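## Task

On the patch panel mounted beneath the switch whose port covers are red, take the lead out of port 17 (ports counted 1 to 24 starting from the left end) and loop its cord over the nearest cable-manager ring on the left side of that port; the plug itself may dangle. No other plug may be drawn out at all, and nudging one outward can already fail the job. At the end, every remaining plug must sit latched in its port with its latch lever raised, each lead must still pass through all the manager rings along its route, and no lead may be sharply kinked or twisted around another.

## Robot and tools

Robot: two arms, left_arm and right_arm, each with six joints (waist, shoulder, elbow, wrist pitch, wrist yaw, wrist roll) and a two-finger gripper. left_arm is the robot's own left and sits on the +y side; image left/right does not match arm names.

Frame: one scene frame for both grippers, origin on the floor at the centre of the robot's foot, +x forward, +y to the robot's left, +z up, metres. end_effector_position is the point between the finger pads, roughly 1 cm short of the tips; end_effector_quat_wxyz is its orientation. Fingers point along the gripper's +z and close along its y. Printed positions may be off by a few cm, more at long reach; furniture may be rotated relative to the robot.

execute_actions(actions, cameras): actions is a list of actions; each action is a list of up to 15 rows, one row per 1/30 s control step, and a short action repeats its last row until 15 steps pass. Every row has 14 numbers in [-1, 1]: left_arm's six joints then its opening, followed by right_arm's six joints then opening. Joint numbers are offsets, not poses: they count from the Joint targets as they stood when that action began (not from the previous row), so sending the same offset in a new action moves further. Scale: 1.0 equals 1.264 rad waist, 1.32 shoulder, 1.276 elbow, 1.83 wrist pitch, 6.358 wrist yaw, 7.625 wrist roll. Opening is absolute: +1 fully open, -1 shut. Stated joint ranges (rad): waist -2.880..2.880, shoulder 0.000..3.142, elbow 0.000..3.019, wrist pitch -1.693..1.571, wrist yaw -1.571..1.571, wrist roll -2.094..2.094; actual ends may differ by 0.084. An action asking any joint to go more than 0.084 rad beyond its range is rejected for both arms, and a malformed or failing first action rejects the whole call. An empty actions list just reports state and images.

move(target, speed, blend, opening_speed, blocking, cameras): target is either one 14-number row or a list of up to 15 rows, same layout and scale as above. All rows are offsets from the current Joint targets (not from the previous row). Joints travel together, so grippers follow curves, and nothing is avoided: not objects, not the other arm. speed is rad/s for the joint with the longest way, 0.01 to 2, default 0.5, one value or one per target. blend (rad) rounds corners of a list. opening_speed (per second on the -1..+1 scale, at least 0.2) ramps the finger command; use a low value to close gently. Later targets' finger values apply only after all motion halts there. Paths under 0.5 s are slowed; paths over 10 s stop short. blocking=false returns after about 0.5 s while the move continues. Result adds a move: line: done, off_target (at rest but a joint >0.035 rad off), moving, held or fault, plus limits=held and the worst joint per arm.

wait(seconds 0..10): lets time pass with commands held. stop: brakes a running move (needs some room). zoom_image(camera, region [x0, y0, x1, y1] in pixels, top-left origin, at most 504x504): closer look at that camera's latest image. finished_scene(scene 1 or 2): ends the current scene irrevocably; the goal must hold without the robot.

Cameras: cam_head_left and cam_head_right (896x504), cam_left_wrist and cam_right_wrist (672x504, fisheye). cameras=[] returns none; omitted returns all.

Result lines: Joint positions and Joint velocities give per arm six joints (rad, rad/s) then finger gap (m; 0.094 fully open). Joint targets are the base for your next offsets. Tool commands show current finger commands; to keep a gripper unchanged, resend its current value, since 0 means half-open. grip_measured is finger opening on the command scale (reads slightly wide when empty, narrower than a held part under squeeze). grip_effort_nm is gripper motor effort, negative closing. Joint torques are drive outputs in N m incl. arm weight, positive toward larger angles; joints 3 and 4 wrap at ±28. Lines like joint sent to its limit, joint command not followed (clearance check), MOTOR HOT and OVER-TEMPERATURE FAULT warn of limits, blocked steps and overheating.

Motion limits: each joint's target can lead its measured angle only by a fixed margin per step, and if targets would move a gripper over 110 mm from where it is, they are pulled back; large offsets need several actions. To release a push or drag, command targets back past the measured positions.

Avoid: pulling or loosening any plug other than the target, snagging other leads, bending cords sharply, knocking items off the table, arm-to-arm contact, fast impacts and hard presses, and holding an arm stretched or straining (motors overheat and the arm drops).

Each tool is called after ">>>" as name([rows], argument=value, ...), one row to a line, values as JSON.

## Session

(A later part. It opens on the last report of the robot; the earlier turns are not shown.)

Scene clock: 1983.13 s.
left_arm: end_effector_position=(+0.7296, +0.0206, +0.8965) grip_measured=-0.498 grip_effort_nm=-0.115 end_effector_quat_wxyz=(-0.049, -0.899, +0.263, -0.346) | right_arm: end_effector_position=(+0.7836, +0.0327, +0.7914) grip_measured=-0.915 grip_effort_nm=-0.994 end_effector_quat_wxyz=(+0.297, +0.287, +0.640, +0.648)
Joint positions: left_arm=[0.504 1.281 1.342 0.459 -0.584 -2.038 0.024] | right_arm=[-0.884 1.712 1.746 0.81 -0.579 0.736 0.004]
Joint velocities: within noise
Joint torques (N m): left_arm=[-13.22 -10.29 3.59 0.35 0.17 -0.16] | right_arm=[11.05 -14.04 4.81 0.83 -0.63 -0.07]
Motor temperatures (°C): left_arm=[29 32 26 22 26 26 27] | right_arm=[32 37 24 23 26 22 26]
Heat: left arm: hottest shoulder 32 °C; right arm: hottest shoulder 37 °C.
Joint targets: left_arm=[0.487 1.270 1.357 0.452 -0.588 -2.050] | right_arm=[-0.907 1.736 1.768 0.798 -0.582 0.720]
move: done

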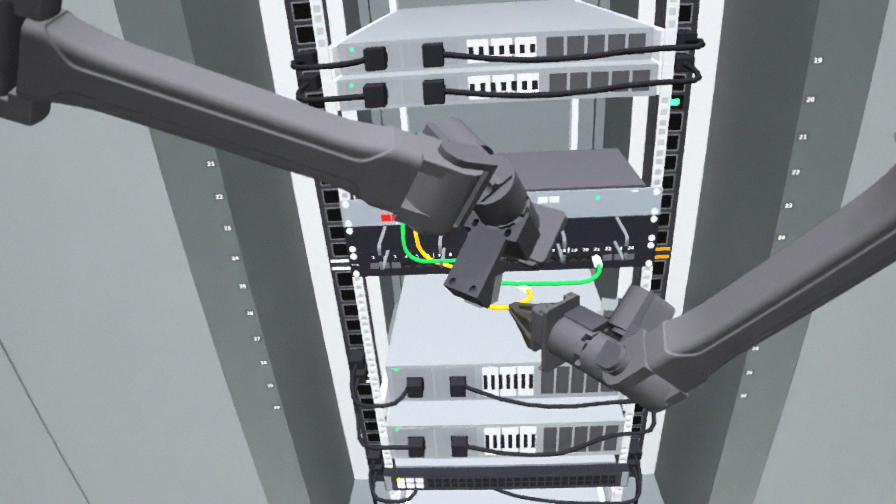

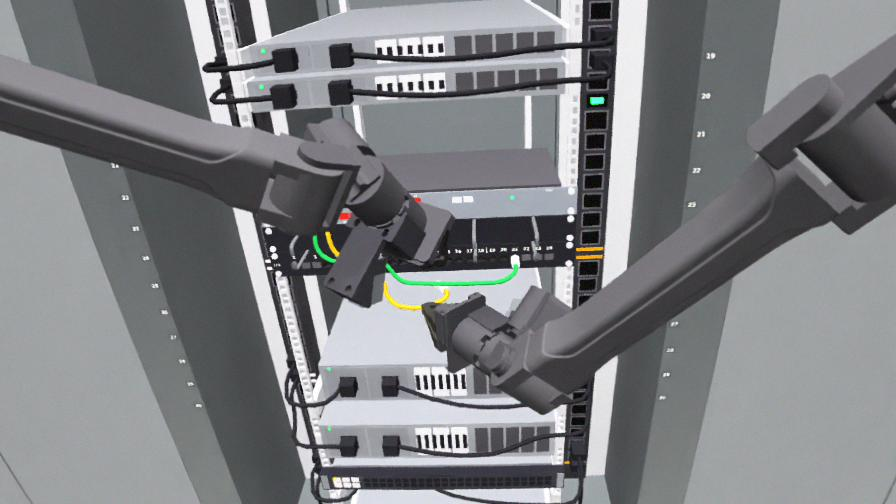

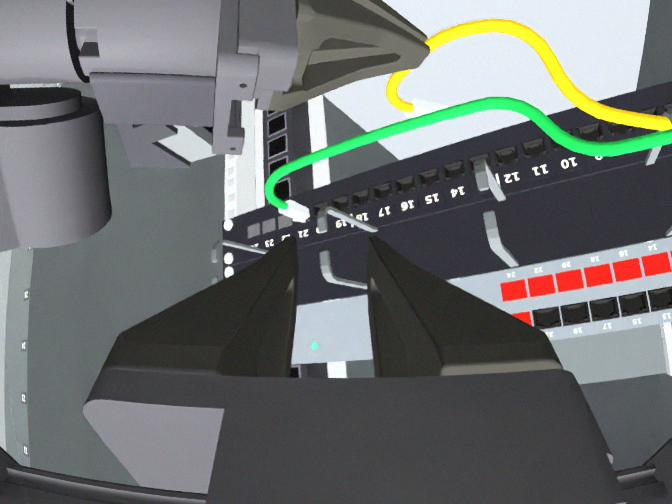

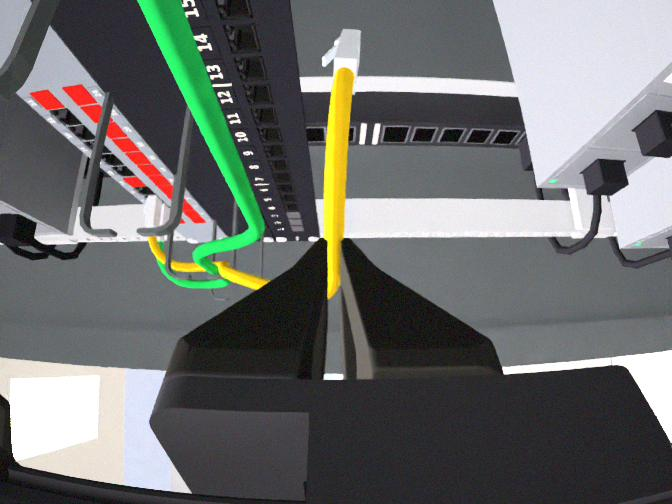

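>>> move([
  [0,0,0,0,0,0,-0.5, 0,0,-0.0596,0.037,0,0,-0.95],
  [0,0,0,0,0,0,-0.5, 0,0,-0.0596,0.037,0,-0.1031,-0.95],
], speed=[0.1,0.5])

>>> zoom_image(camera="cam_head_right", region=[380, 240, 500, 330])

>>> zoom_image(camera="cam_left_wrist", region=[330, 0, 550, 200])

Scene clock: 2082.97 s.
left_arm: end_effector_position=(+0.7296, +0.0206, +0.8965) grip_measured=-0.498 grip_effort_nm=-0.115 end_effector_quat_wxyz=(-0.049, -0.899, +0.263, -0.346) | right_arm: end_effector_position=(+0.7678, +0.0357, +0.7896) grip_measured=-0.916 grip_effort_nm=-0.994 end_effector_quat_wxyz=(+0.522, +0.021, +0.699, +0.488)
Joint positions: left_arm=[0.504 1.281 1.342 0.459 -0.584 -2.038 0.024] | right_arm=[-0.884 1.712 1.704 0.853 -0.584 -0.044 0.004]
Joint velocities: within noise
Joint torques (N m): left_arm=[-13.33 -10.29 3.59 0.36 0.16 -0.17] | right_arm=[11.05 -13.74 1.63 1.81 -0.41 -0.07]
Motor temperatures (°C): left_arm=[29 32 26 22 25 26 27] | right_arm=[31 39 26 23 26 22 27]
Heat: left arm: hottest shoulder 32 °C; right arm: hottest shoulder 39 °C.
Joint targets: left_arm=[0.487 1.270 1.357 0.452 -0.588 -2.050] | right_arm=[-0.907 1.736 1.692 0.865 -0.582 -0.066]
move: done

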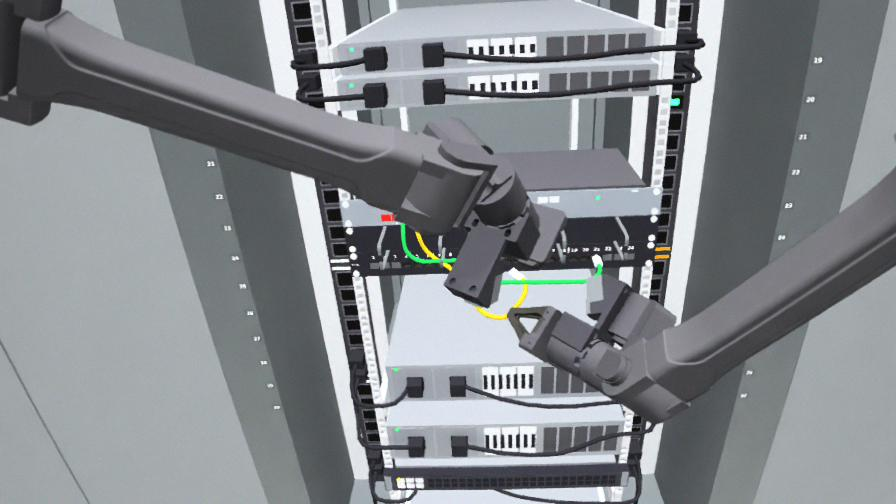

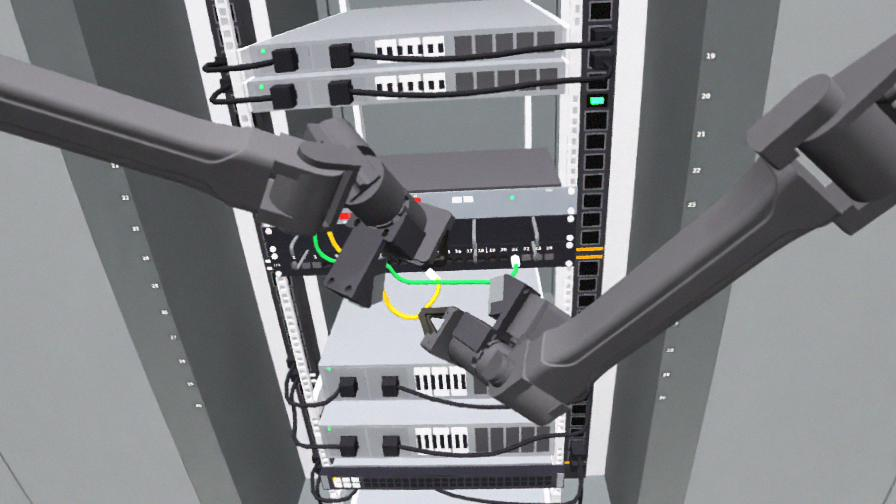

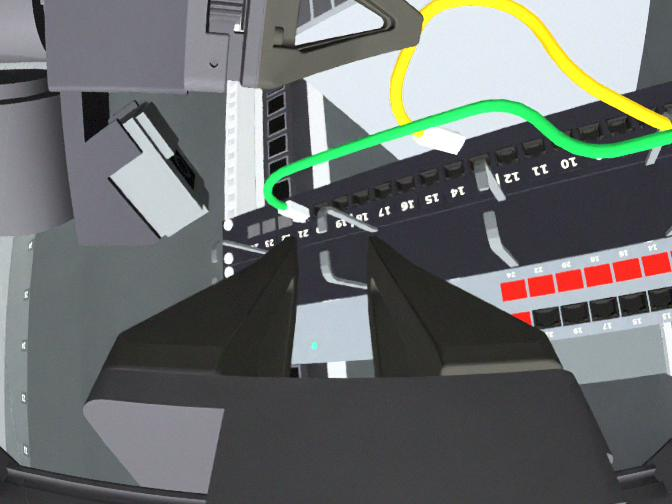

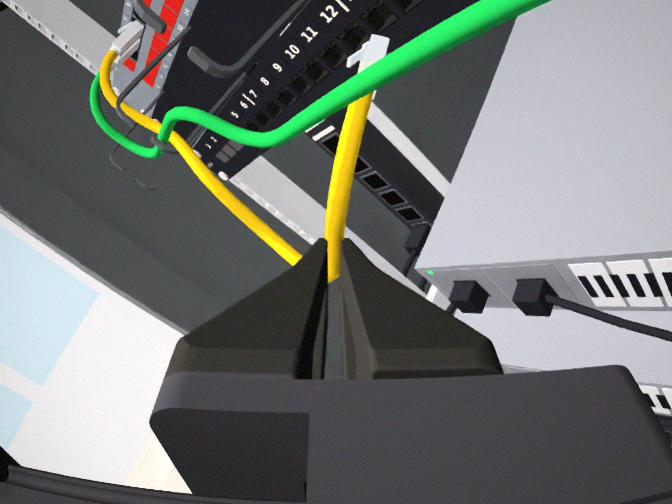

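Scaled by 4.200 from the camera's 896x504 image, which has a finer 1280x720 frame.

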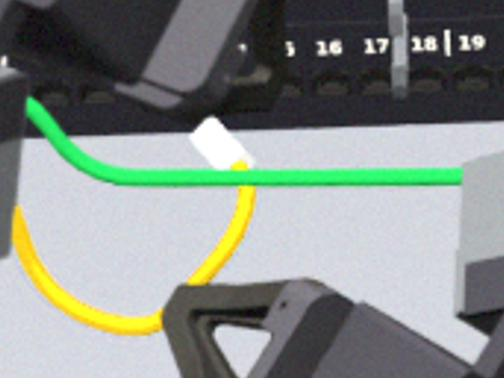

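Scaled by 2.291 from the camera's 672x504 image, which has a finer 960x720 frame.

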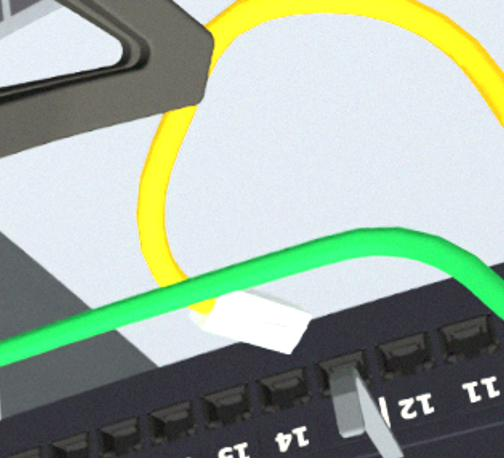

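>>> move(target=[0,0,0,0,0,0,-0.5, 0,-0.0811,-0.0807,0.0208,0,0,-0.95], speed=0.1)

>>> zoom_image(camera="cam_head_right", region=[380, 220, 500, 310])

>>> zoom_image(camera="cam_left_wrist", region=[330, 0, 550, 200])

Scene clock: 2121.00 s.
left_arm: end_effector_position=(+0.7296, +0.0206, +0.8965) grip_measured=-0.498 grip_effort_nm=-0.115 end_effector_quat_wxyz=(-0.049, -0.899, +0.263, -0.346) | right_arm: end_effector_position=(+0.7534, +0.0239, +0.8055) grip_measured=-0.916 grip_effort_nm=-0.994 end_effector_quat_wxyz=(+0.520, +0.020, +0.700, +0.490)
Joint positions: left_arm=[0.504 1.281 1.342 0.459 -0.584 -2.038 0.024] | right_arm=[-0.884 1.65 1.601 0.887 -0.586 -0.046 0.004]
Joint velocities: within noise
Joint torques (N m): left_arm=[-13.16 -10.29 3.58 0.4 0.17 -0.17] | right_arm=[10.29 -17.32 1.35 1.98 -0.34 -0.1]
Motor temperatures (°C): left_arm=[29 32 26 22 25 26 27] | right_arm=[31 39 25 23 26 22 27]
Heat: left arm: hottest shoulder 32 °C; right arm: hottest shoulder 39 °C.
Joint targets: left_arm=[0.487 1.270 1.357 0.452 -0.588 -2.050] | right_arm=[-0.907 1.629 1.588 0.904 -0.582 -0.066]
move: done

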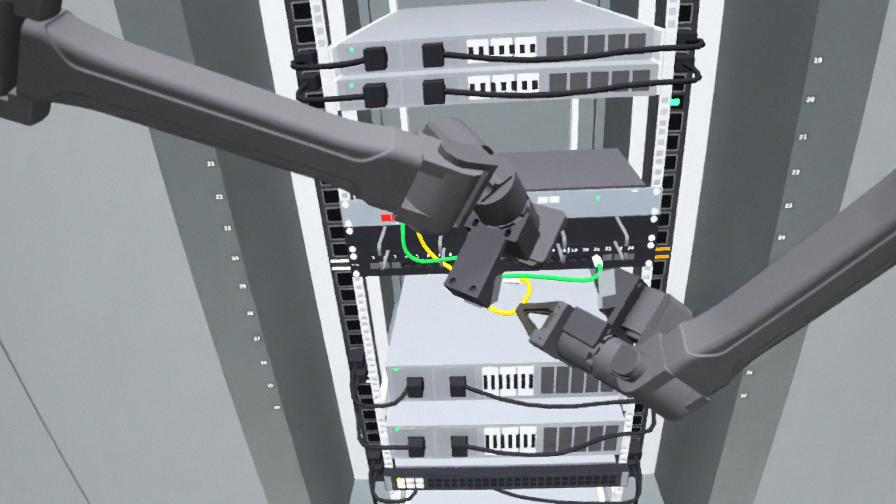

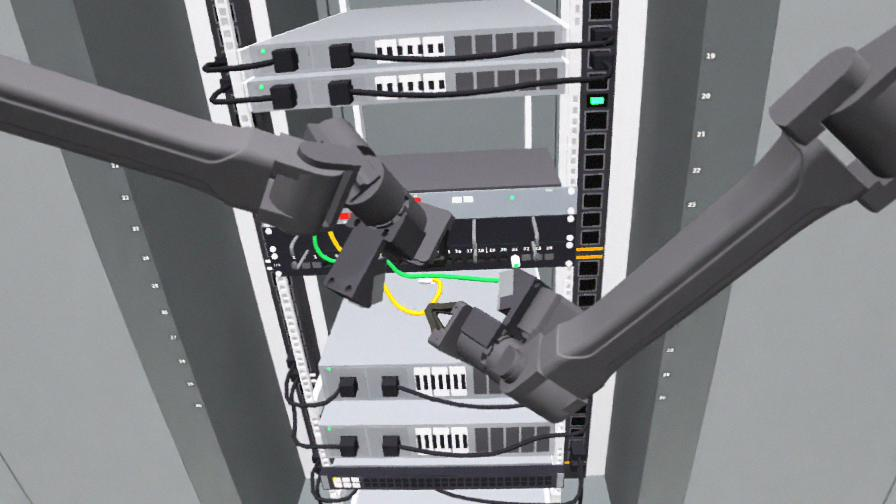

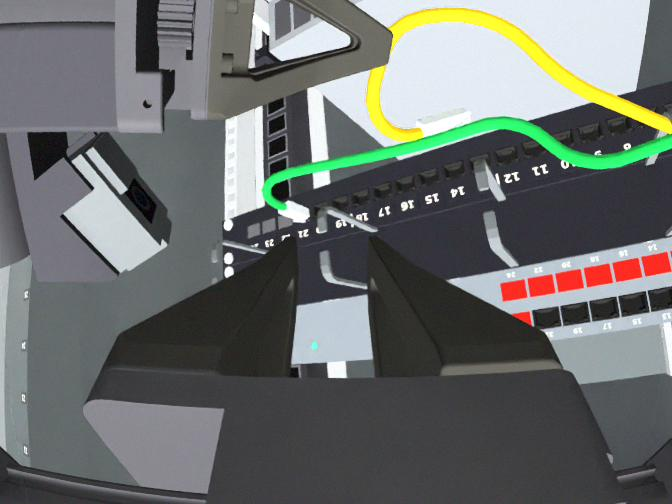

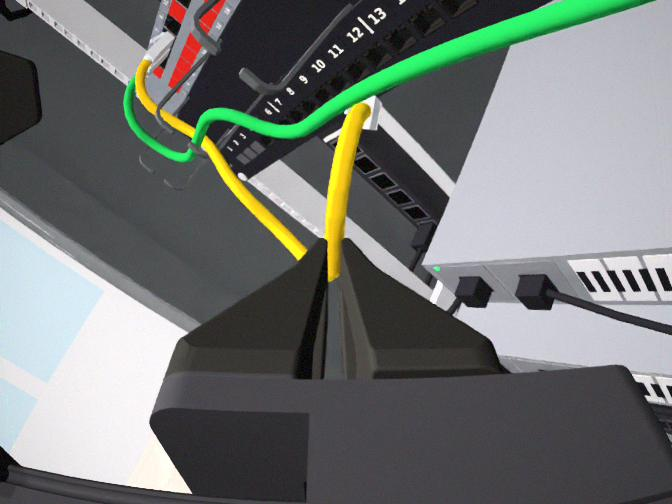

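Scaled by 4.200 from the camera's 896x504 image, which has a finer 1280x720 frame.

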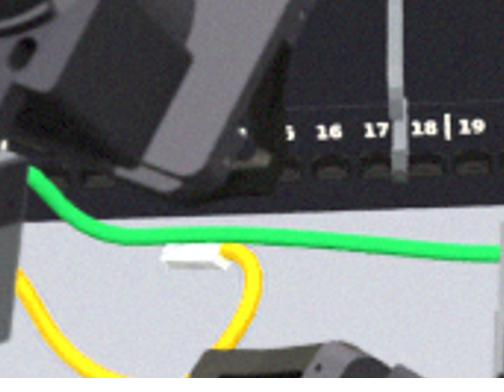

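Scaled by 2.291 from the camera's 672x504 image, which has a finer 960x720 frame.

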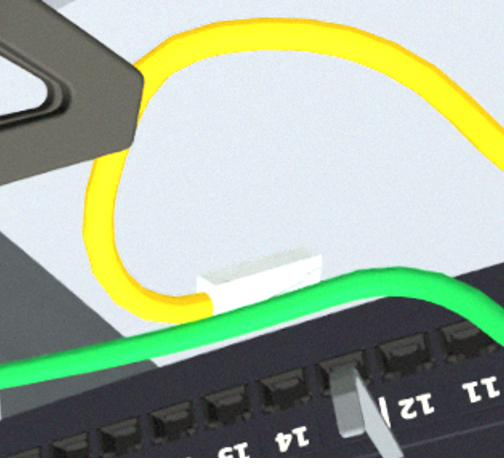

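>>> move(target=[0,0,0,0,0,0,-0.5, 0,0.0811,0.1082,-0.0339,0,0,-0.95], speed=0.15, cameras=["cam_left_wrist","cam_right_wrist","cam_head_right"])

>>> zoom_image(camera="cam_left_wrist", region=[330, 0, 550, 200])

Scene clock: 2137.83 s.
left_arm: end_effector_position=(+0.7296, +0.0206, +0.8965) grip_measured=-0.498 grip_effort_nm=-0.115 end_effector_quat_wxyz=(-0.049, -0.899, +0.263, -0.346) | right_arm: end_effector_position=(+0.7701, +0.0352, +0.7907) grip_measured=-0.916 grip_effort_nm=-0.994 end_effector_quat_wxyz=(+0.525, +0.020, +0.697, +0.487)
Joint positions: left_arm=[0.504 1.281 1.342 0.459 -0.584 -2.038 0.024] | right_arm=[-0.884 1.714 1.71 0.855 -0.586 -0.047 0.004]
Joint velocities: within noise
Joint torques (N m): left_arm=[-13.1 -10.29 3.59 0.4 0.16 -0.17] | right_arm=[10.93 -13.68 4.11 0.88 -0.34 -0.07]
Motor temperatures (°C): left_arm=[29 32 26 22 25 26 27] | right_arm=[31 38 25 23 26 22 27]
Heat: left arm: hottest shoulder 32 °C; right arm: hottest shoulder 38 °C.
Joint targets: left_arm=[0.487 1.270 1.357 0.452 -0.588 -2.050] | right_arm=[-0.907 1.736 1.727 0.842 -0.582 -0.066]
move: done
Images, in order (width x height): cam_head_right 896x504, cam_left_wrist 672x504, cam_right_wrist 672x504.

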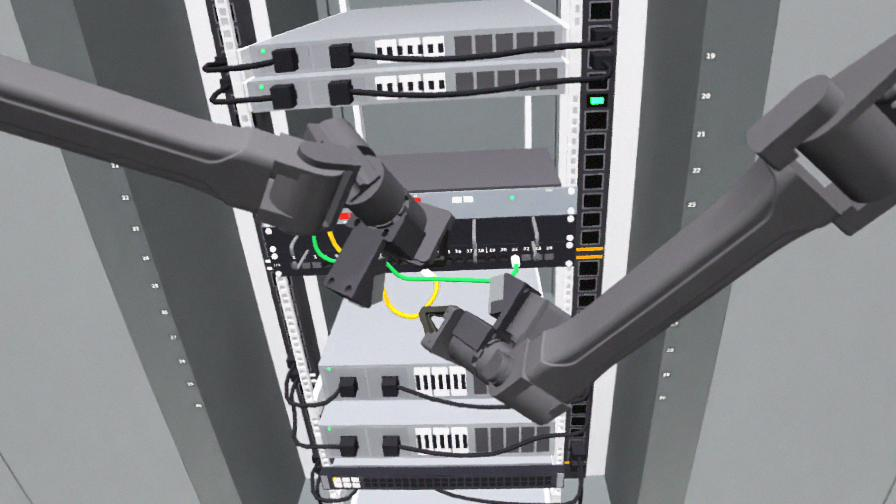

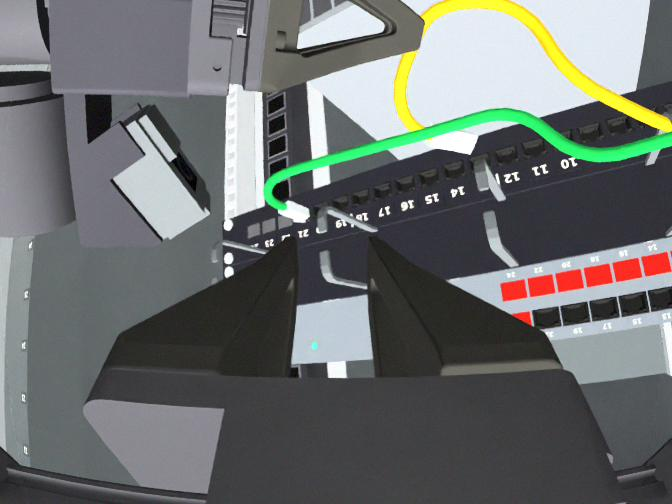

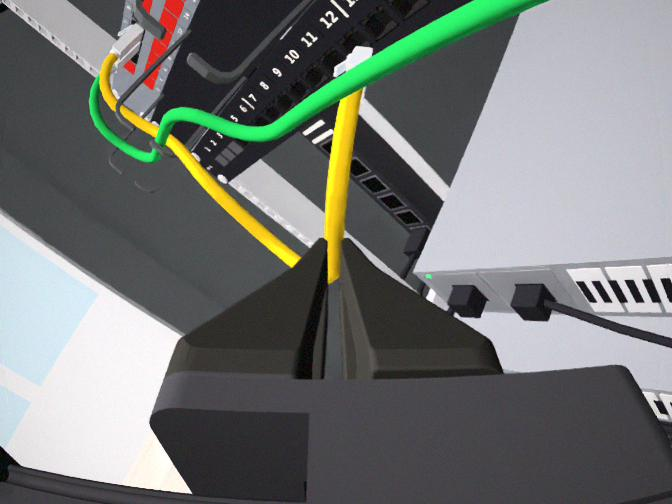

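Scaled by 2.291 from the camera's 672x504 image, which has a finer 960x720 frame.

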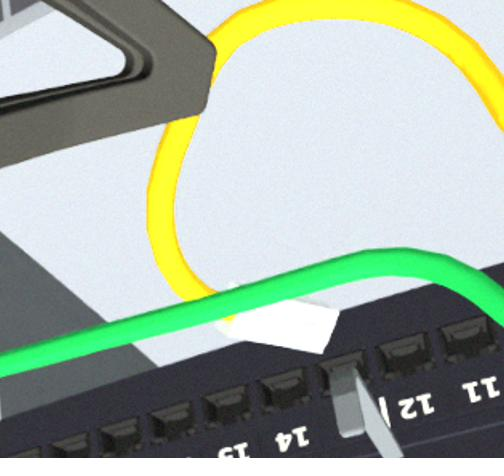

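>>> move(target=[0,0,0,0,0,0,-0.5, 0.0435,-0.0667,-0.0603,0,0,0,-0.95], speed=0.1, cameras=["cam_left_wrist","cam_right_wrist","cam_head_right"])

>>> zoom_image(camera="cam_left_wrist", region=[330, 0, 550, 200])

>>> zoom_image(camera="cam_head_right", region=[380, 220, 500, 310])

Scene clock: 2148.27 s.
left_arm: end_effector_position=(+0.7296, +0.0206, +0.8965) grip_measured=-0.498 grip_effort_nm=-0.115 end_effector_quat_wxyz=(-0.049, -0.899, +0.263, -0.346) | right_arm: end_effector_position=(+0.7674, +0.0319, +0.8077) grip_measured=-0.916 grip_effort_nm=-0.999 end_effector_quat_wxyz=(+0.521, +0.022, +0.696, +0.493)
Joint positions: left_arm=[0.504 1.281 1.342 0.459 -0.584 -2.038 0.024] | right_arm=[-0.872 1.67 1.659 0.852 -0.585 -0.048 0.004]
Joint velocities: within noise
Joint torques (N m): left_arm=[-13.22 -10.23 3.64 0.36 0.15 -0.16] | right_arm=[14.21 -17.44 1.96 0.83 -0.38 -0.08]
Motor temperatures (°C): left_arm=[29 32 26 22 25 26 27] | right_arm=[31 38 25 23 26 22 27]
Heat: left arm: hottest shoulder 32 °C; right arm: hottest shoulder 38 °C.
Joint targets: left_arm=[0.487 1.270 1.357 0.452 -0.588 -2.050] | right_arm=[-0.852 1.648 1.650 0.842 -0.582 -0.066]
move: done
Images, in order (width x height): cam_head_right 896x504, cam_left_wrist 672x504, cam_right_wrist 672x504.

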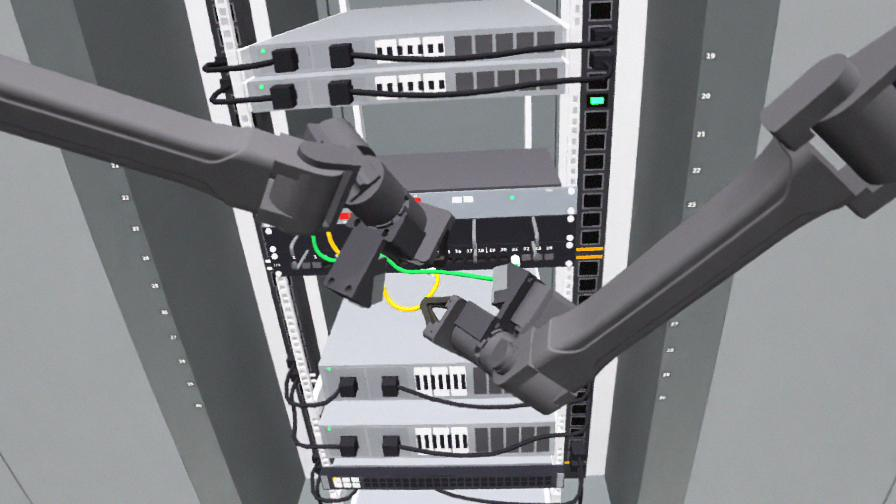

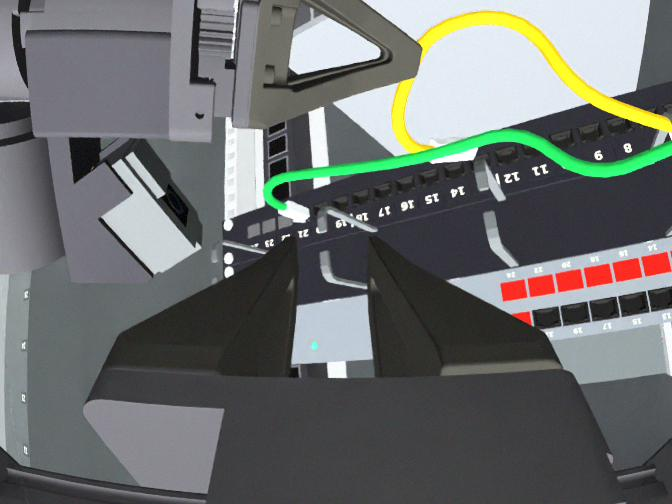

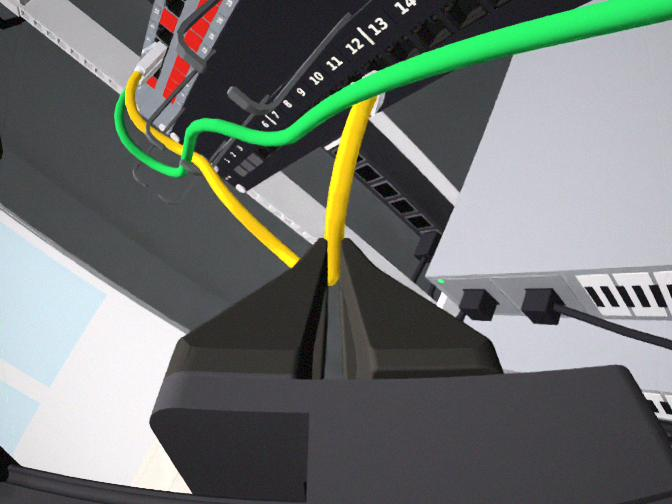

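Scaled by 2.291 from the camera's 672x504 image, which has a finer 960x720 frame.

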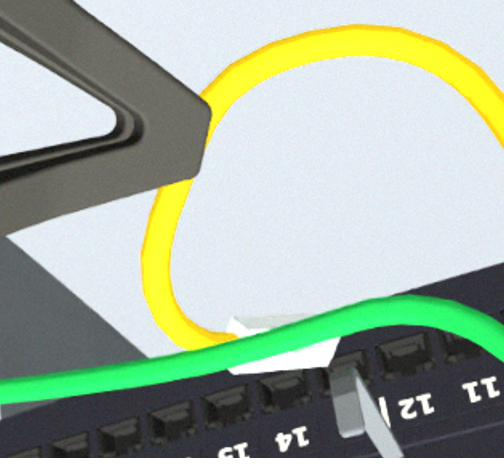

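Scaled by 4.200 from the camera's 896x504 image, which has a finer 1280x720 frame.

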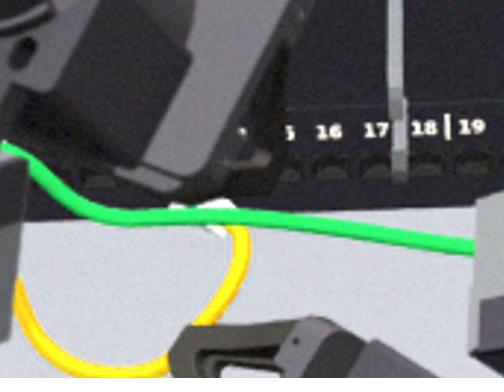

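>>> move(target=[0,0,0,0,0,0,-0.5, 0,0.0667,0.0603,0,0,0,-0.95], speed=0.1, cameras=["cam_left_wrist","cam_right_wrist","cam_head_right"])

>>> zoom_image(camera="cam_left_wrist", region=[330, 0, 550, 200])

>>> zoom_image(camera="cam_right_wrist", region=[250, 0, 470, 250])

Scene clock: 2236.33 s.
left_arm: end_effector_position=(+0.7296, +0.0206, +0.8965) grip_measured=-0.498 grip_effort_nm=-0.115 end_effector_quat_wxyz=(-0.049, -0.899, +0.263, -0.346) | right_arm: end_effector_position=(+0.7688, +0.0420, +0.7957) grip_measured=-0.916 grip_effort_nm=-0.999 end_effector_quat_wxyz=(+0.523, +0.022, +0.695, +0.492)
Joint positions: left_arm=[0.504 1.281 1.342 0.459 -0.584 -2.038 0.024] | right_arm=[-0.871 1.714 1.708 0.852 -0.585 -0.048 0.004]
Joint velocities: within noise
Joint torques (N m): left_arm=[-13.27 -10.34 3.58 0.39 0.17 -0.18] | right_arm=[14.8 -13.86 4.16 0.87 -0.38 -0.06]
Motor temperatures (°C): left_arm=[29 32 26 22 25 26 27] | right_arm=[33 42 25 23 26 22 27]
Heat: left arm: hottest shoulder 32 °C; right arm: hottest shoulder 42 °C.
Joint targets: left_arm=[0.487 1.270 1.357 0.452 -0.588 -2.050] | right_arm=[-0.852 1.736 1.727 0.842 -0.582 -0.066]
move: done
Images, in order (width x height): cam_head_right 896x504, cam_left_wrist 672x504, cam_right_wrist 672x504.

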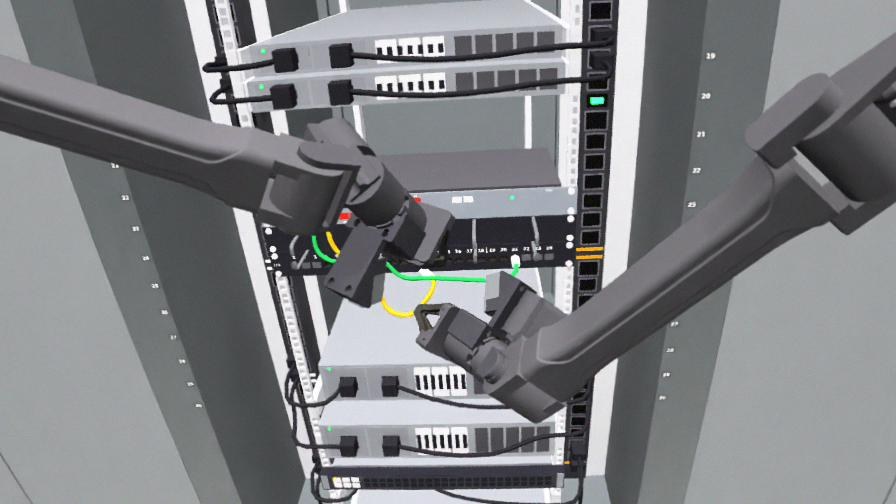

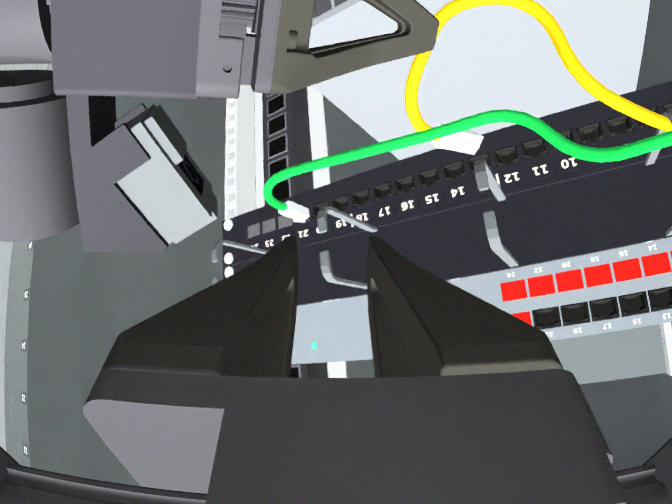

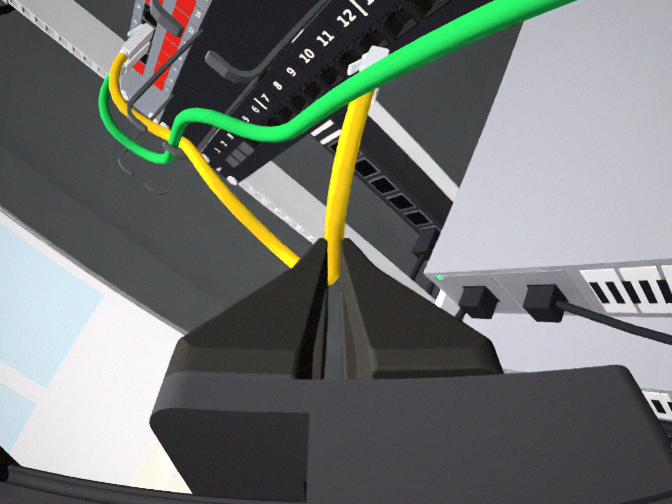

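Scaled by 2.291 from the camera's 672x504 image, which has a finer 960x720 frame.

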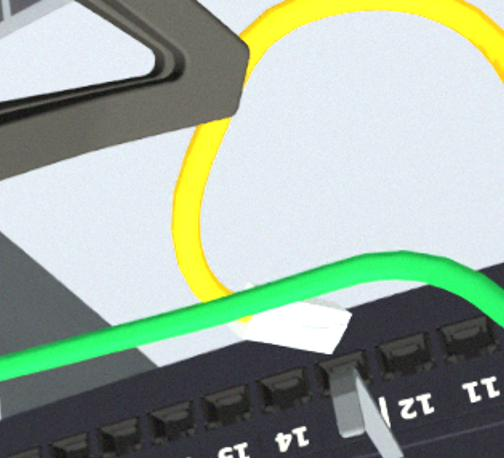

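Scaled by 2.016 from the camera's 672x504 image, which has a finer 960x720 frame.

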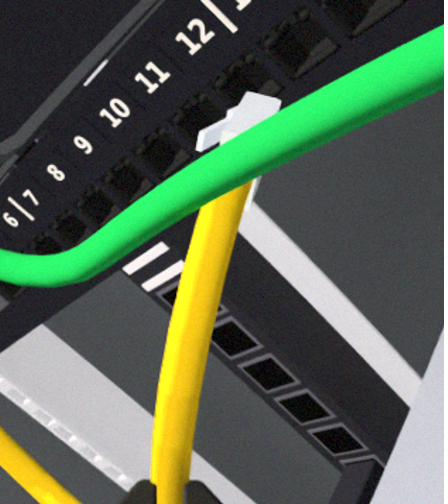

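>>> move(target=[0,0,0,0,0,0,-0.5, -0.0483,-0.0409,-0.036,0,0,0,-0.95], speed=0.1, cameras=["cam_left_wrist","cam_right_wrist","cam_head_right"])

>>> zoom_image(camera="cam_left_wrist", region=[330, 0, 550, 200])

>>> zoom_image(camera="cam_right_wrist", region=[250, 0, 470, 250])

Scene clock: 2287.33 s.
left_arm: end_effector_position=(+0.7296, +0.0206, +0.8965) grip_measured=-0.498 grip_effort_nm=-0.115 end_effector_quat_wxyz=(-0.049, -0.899, +0.263, -0.346) | right_arm: end_effector_position=(+0.7687, +0.0333, +0.7940) grip_measured=-0.916 grip_effort_nm=-0.999 end_effector_quat_wxyz=(+0.522, +0.020, +0.699, +0.488)
Joint positions: left_arm=[0.504 1.281 1.342 0.459 -0.584 -2.038 0.024] | right_arm=[-0.883 1.7 1.693 0.852 -0.585 -0.048 0.004]
Joint velocities: within noise
Joint torques (N m): left_arm=[-13.1 -10.34 3.67 0.34 0.17 -0.16] | right_arm=[10.64 -17.38 1.7 0.81 -0.39 -0.06]
Motor temperatures (°C): left_arm=[29 32 26 22 25 26 27] | right_arm=[33 37 26 23 26 22 27]
Heat: left arm: hottest shoulder 32 °C; right arm: hottest shoulder 37 °C.
Joint targets: left_arm=[0.487 1.270 1.357 0.452 -0.588 -2.050] | right_arm=[-0.913 1.682 1.681 0.842 -0.582 -0.066]
move: done
Images, in order (width x height): cam_head_right 896x504, cam_left_wrist 672x504, cam_right_wrist 672x504.

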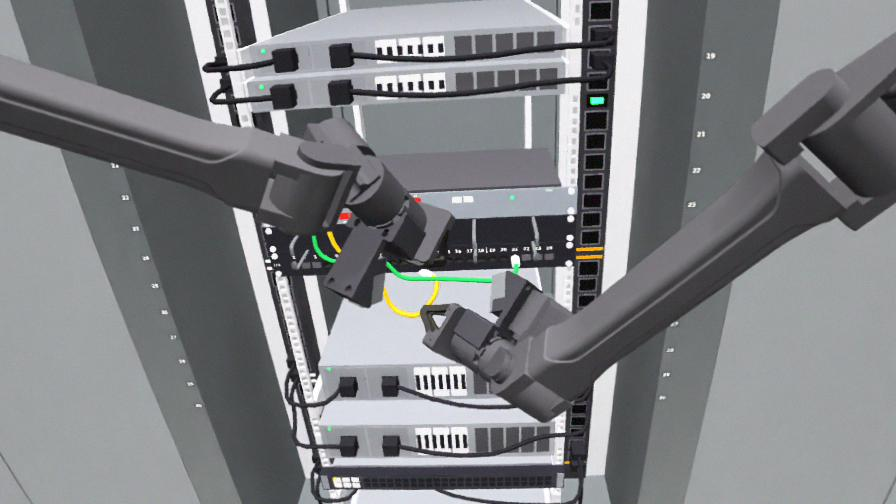

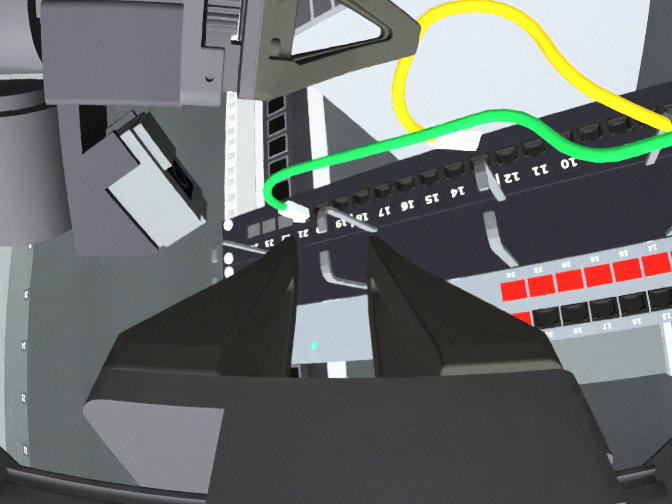

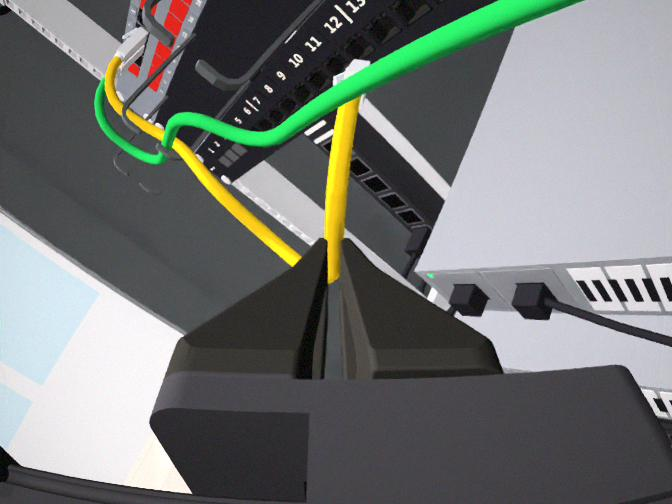

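Scaled by 2.291 from the camera's 672x504 image, which has a finer 960x720 frame.

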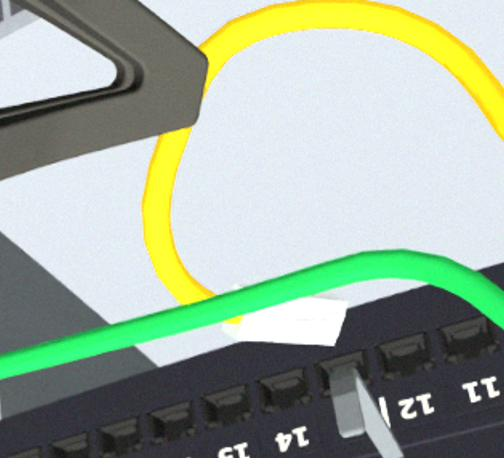

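Scaled by 2.016 from the camera's 672x504 image, which has a finer 960x720 frame.

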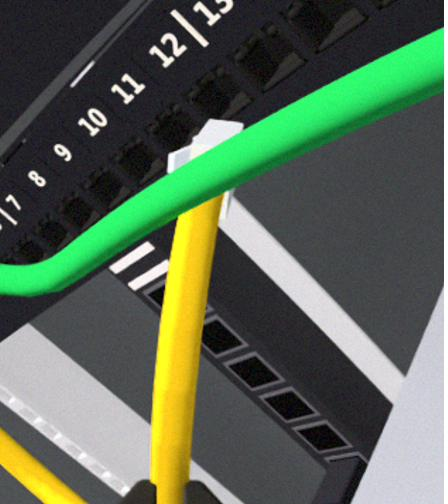

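>>> move(target=[0,0,0,0,0,0,-0.5, -0.0158,0,0,0,0,0,-0.95], speed=0.1, cameras=["cam_left_wrist","cam_right_wrist"])

>>> zoom_image(camera="cam_left_wrist", region=[330, 0, 550, 200])

Scene clock: 2310.57 s.
left_arm: end_effector_position=(+0.7296, +0.0206, +0.8965) grip_measured=-0.498 grip_effort_nm=-0.120 end_effector_quat_wxyz=(-0.049, -0.899, +0.263, -0.346) | right_arm: end_effector_position=(+0.7687, +0.0287, +0.7896) grip_measured=-0.916 grip_effort_nm=-0.994 end_effector_quat_wxyz=(+0.523, +0.018, +0.701, +0.485)
Joint positions: left_arm=[0.504 1.281 1.342 0.459 -0.584 -2.038 0.024] | right_arm=[-0.893 1.699 1.693 0.852 -0.587 -0.048 0.004]
Joint velocities: within noise
Joint torques (N m): left_arm=[-13.22 -10.34 3.62 0.36 0.17 -0.17] | right_arm=[9.64 -17.38 1.72 0.9 -0.31 -0.06]
Motor temperatures (°C): left_arm=[29 32 26 22 25 26 27] | right_arm=[32 37 25 23 26 22 28]
Heat: left arm: hottest shoulder 32 °C; right arm: hottest shoulder 37 °C.
Joint targets: left_arm=[0.487 1.270 1.357 0.452 -0.588 -2.050] | right_arm=[-0.933 1.682 1.681 0.842 -0.582 -0.066]
move: off_target (right_arm); right_arm: the waist is farthest, 0.040 rad from its target
Images, in order (width x height): cam_left_wrist 672x504, cam_right_wrist 672x504.

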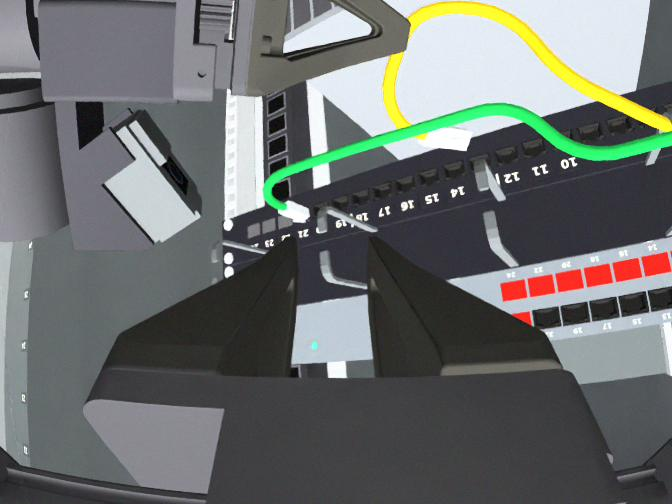

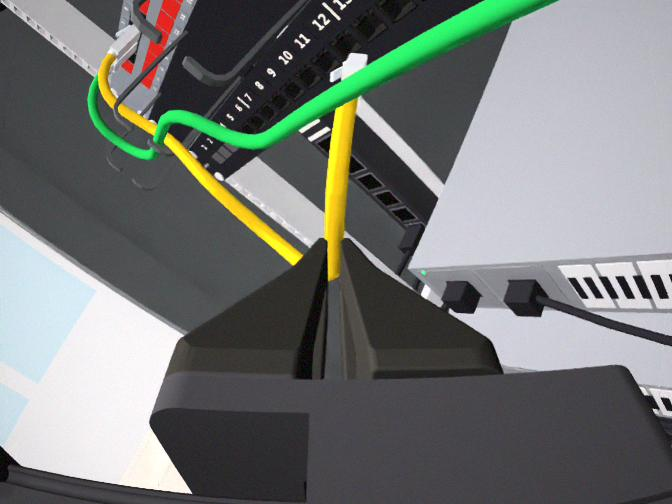

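Scaled by 2.291 from the camera's 672x504 image, which has a finer 960x720 frame.

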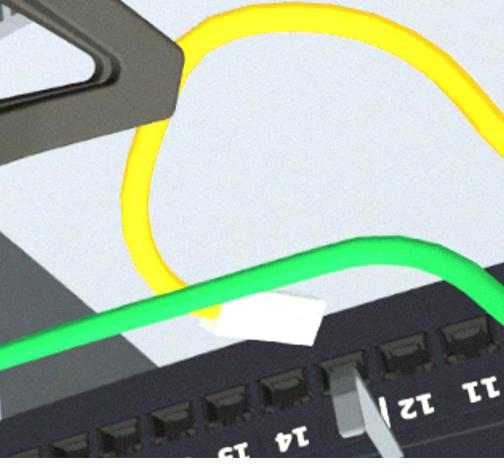

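>>> move(target=[0.0538,0.1326,0.1724,0.0497,-0.0192,-0.0039,-0.5, 0,0,0,0,0,0,-0.95], speed=0.3)

>>> zoom_image(camera="cam_left_wrist", region=[250, 60, 500, 300])

Scene clock: 2357.23 s.
left_arm: end_effector_position=(+0.7838, +0.0250, +0.8685) grip_measured=-0.498 grip_effort_nm=-0.110 end_effector_quat_wxyz=(+0.020, -0.924, +0.185, -0.335) | right_arm: end_effector_position=(+0.7687, +0.0287, +0.7897) grip_measured=-0.916 grip_effort_nm=-0.999 end_effector_quat_wxyz=(+0.523, +0.018, +0.701, +0.485)
Joint positions: left_arm=[0.526 1.424 1.559 0.532 -0.706 -2.067 0.024] | right_arm=[-0.893 1.699 1.693 0.852 -0.587 -0.048 0.004]
Joint velocities: within noise
Joint torques (N m): left_arm=[-10.93 -9 4.26 1.2 0.11 -0.14] | right_arm=[9.88 -17.38 1.73 0.85 -0.28 -0.06]
Motor temperatures (°C): left_arm=[29 32 26 22 25 26 27] | right_arm=[31 38 25 23 25 22 28]
Heat: left arm: hottest shoulder 32 °C; right arm: hottest shoulder 38 °C.
Joint targets: left_arm=[0.555 1.445 1.578 0.543 -0.710 -2.080] | right_arm=[-0.933 1.682 1.681 0.842 -0.582 -0.066]
move: off_target (right_arm); right_arm: the waist is farthest, 0.040 rad from its target

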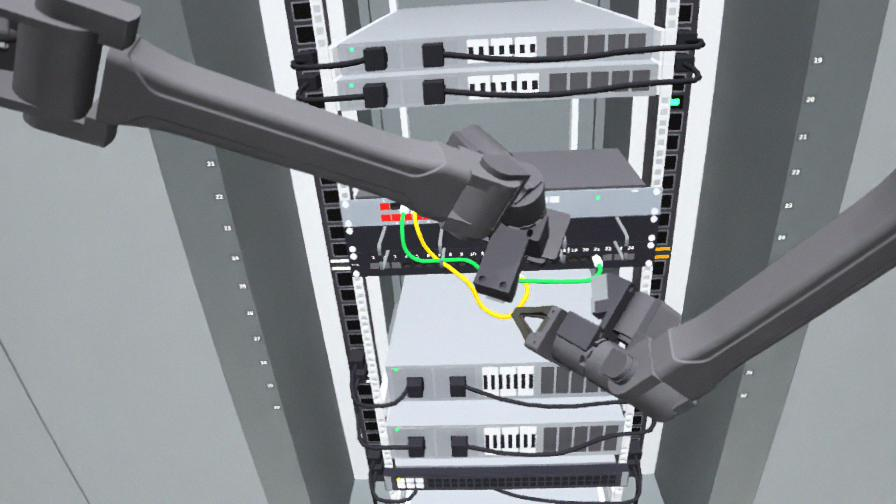

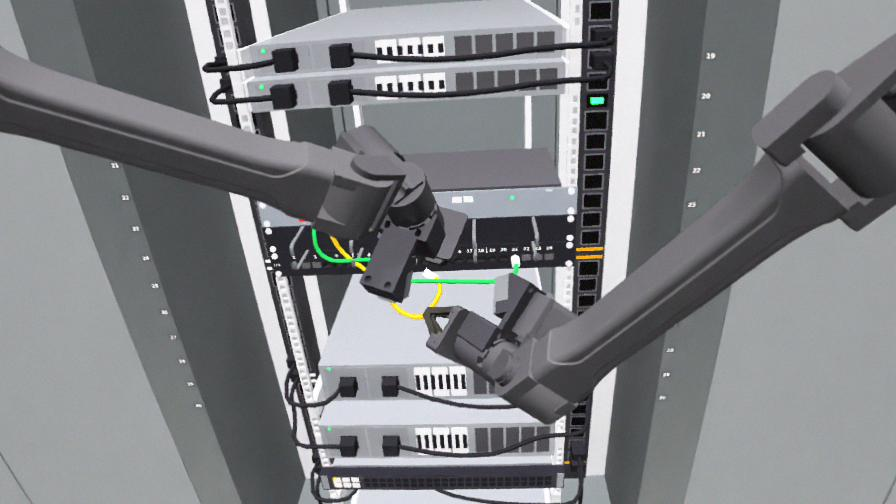

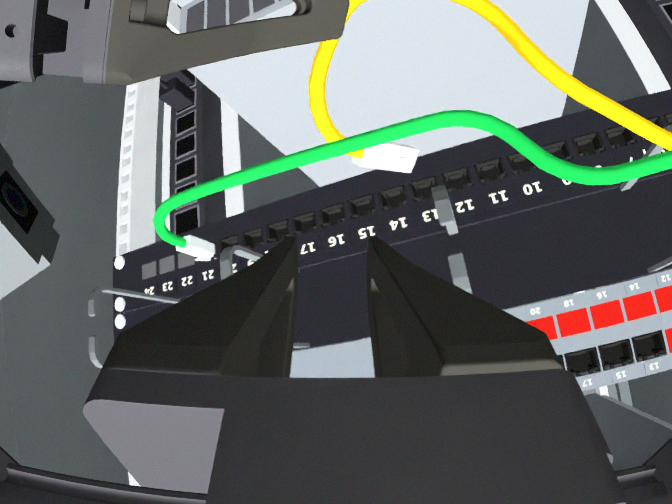

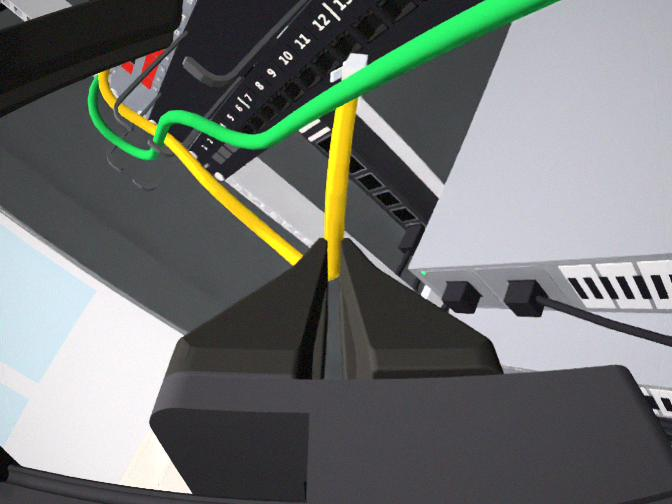

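Scaled by 2.016 from the camera's 672x504 image, which has a finer 960x720 frame.

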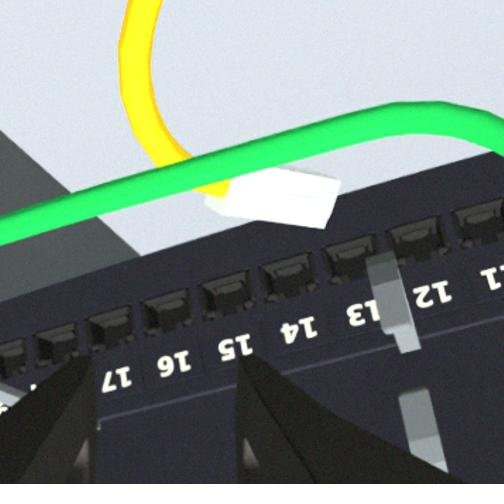

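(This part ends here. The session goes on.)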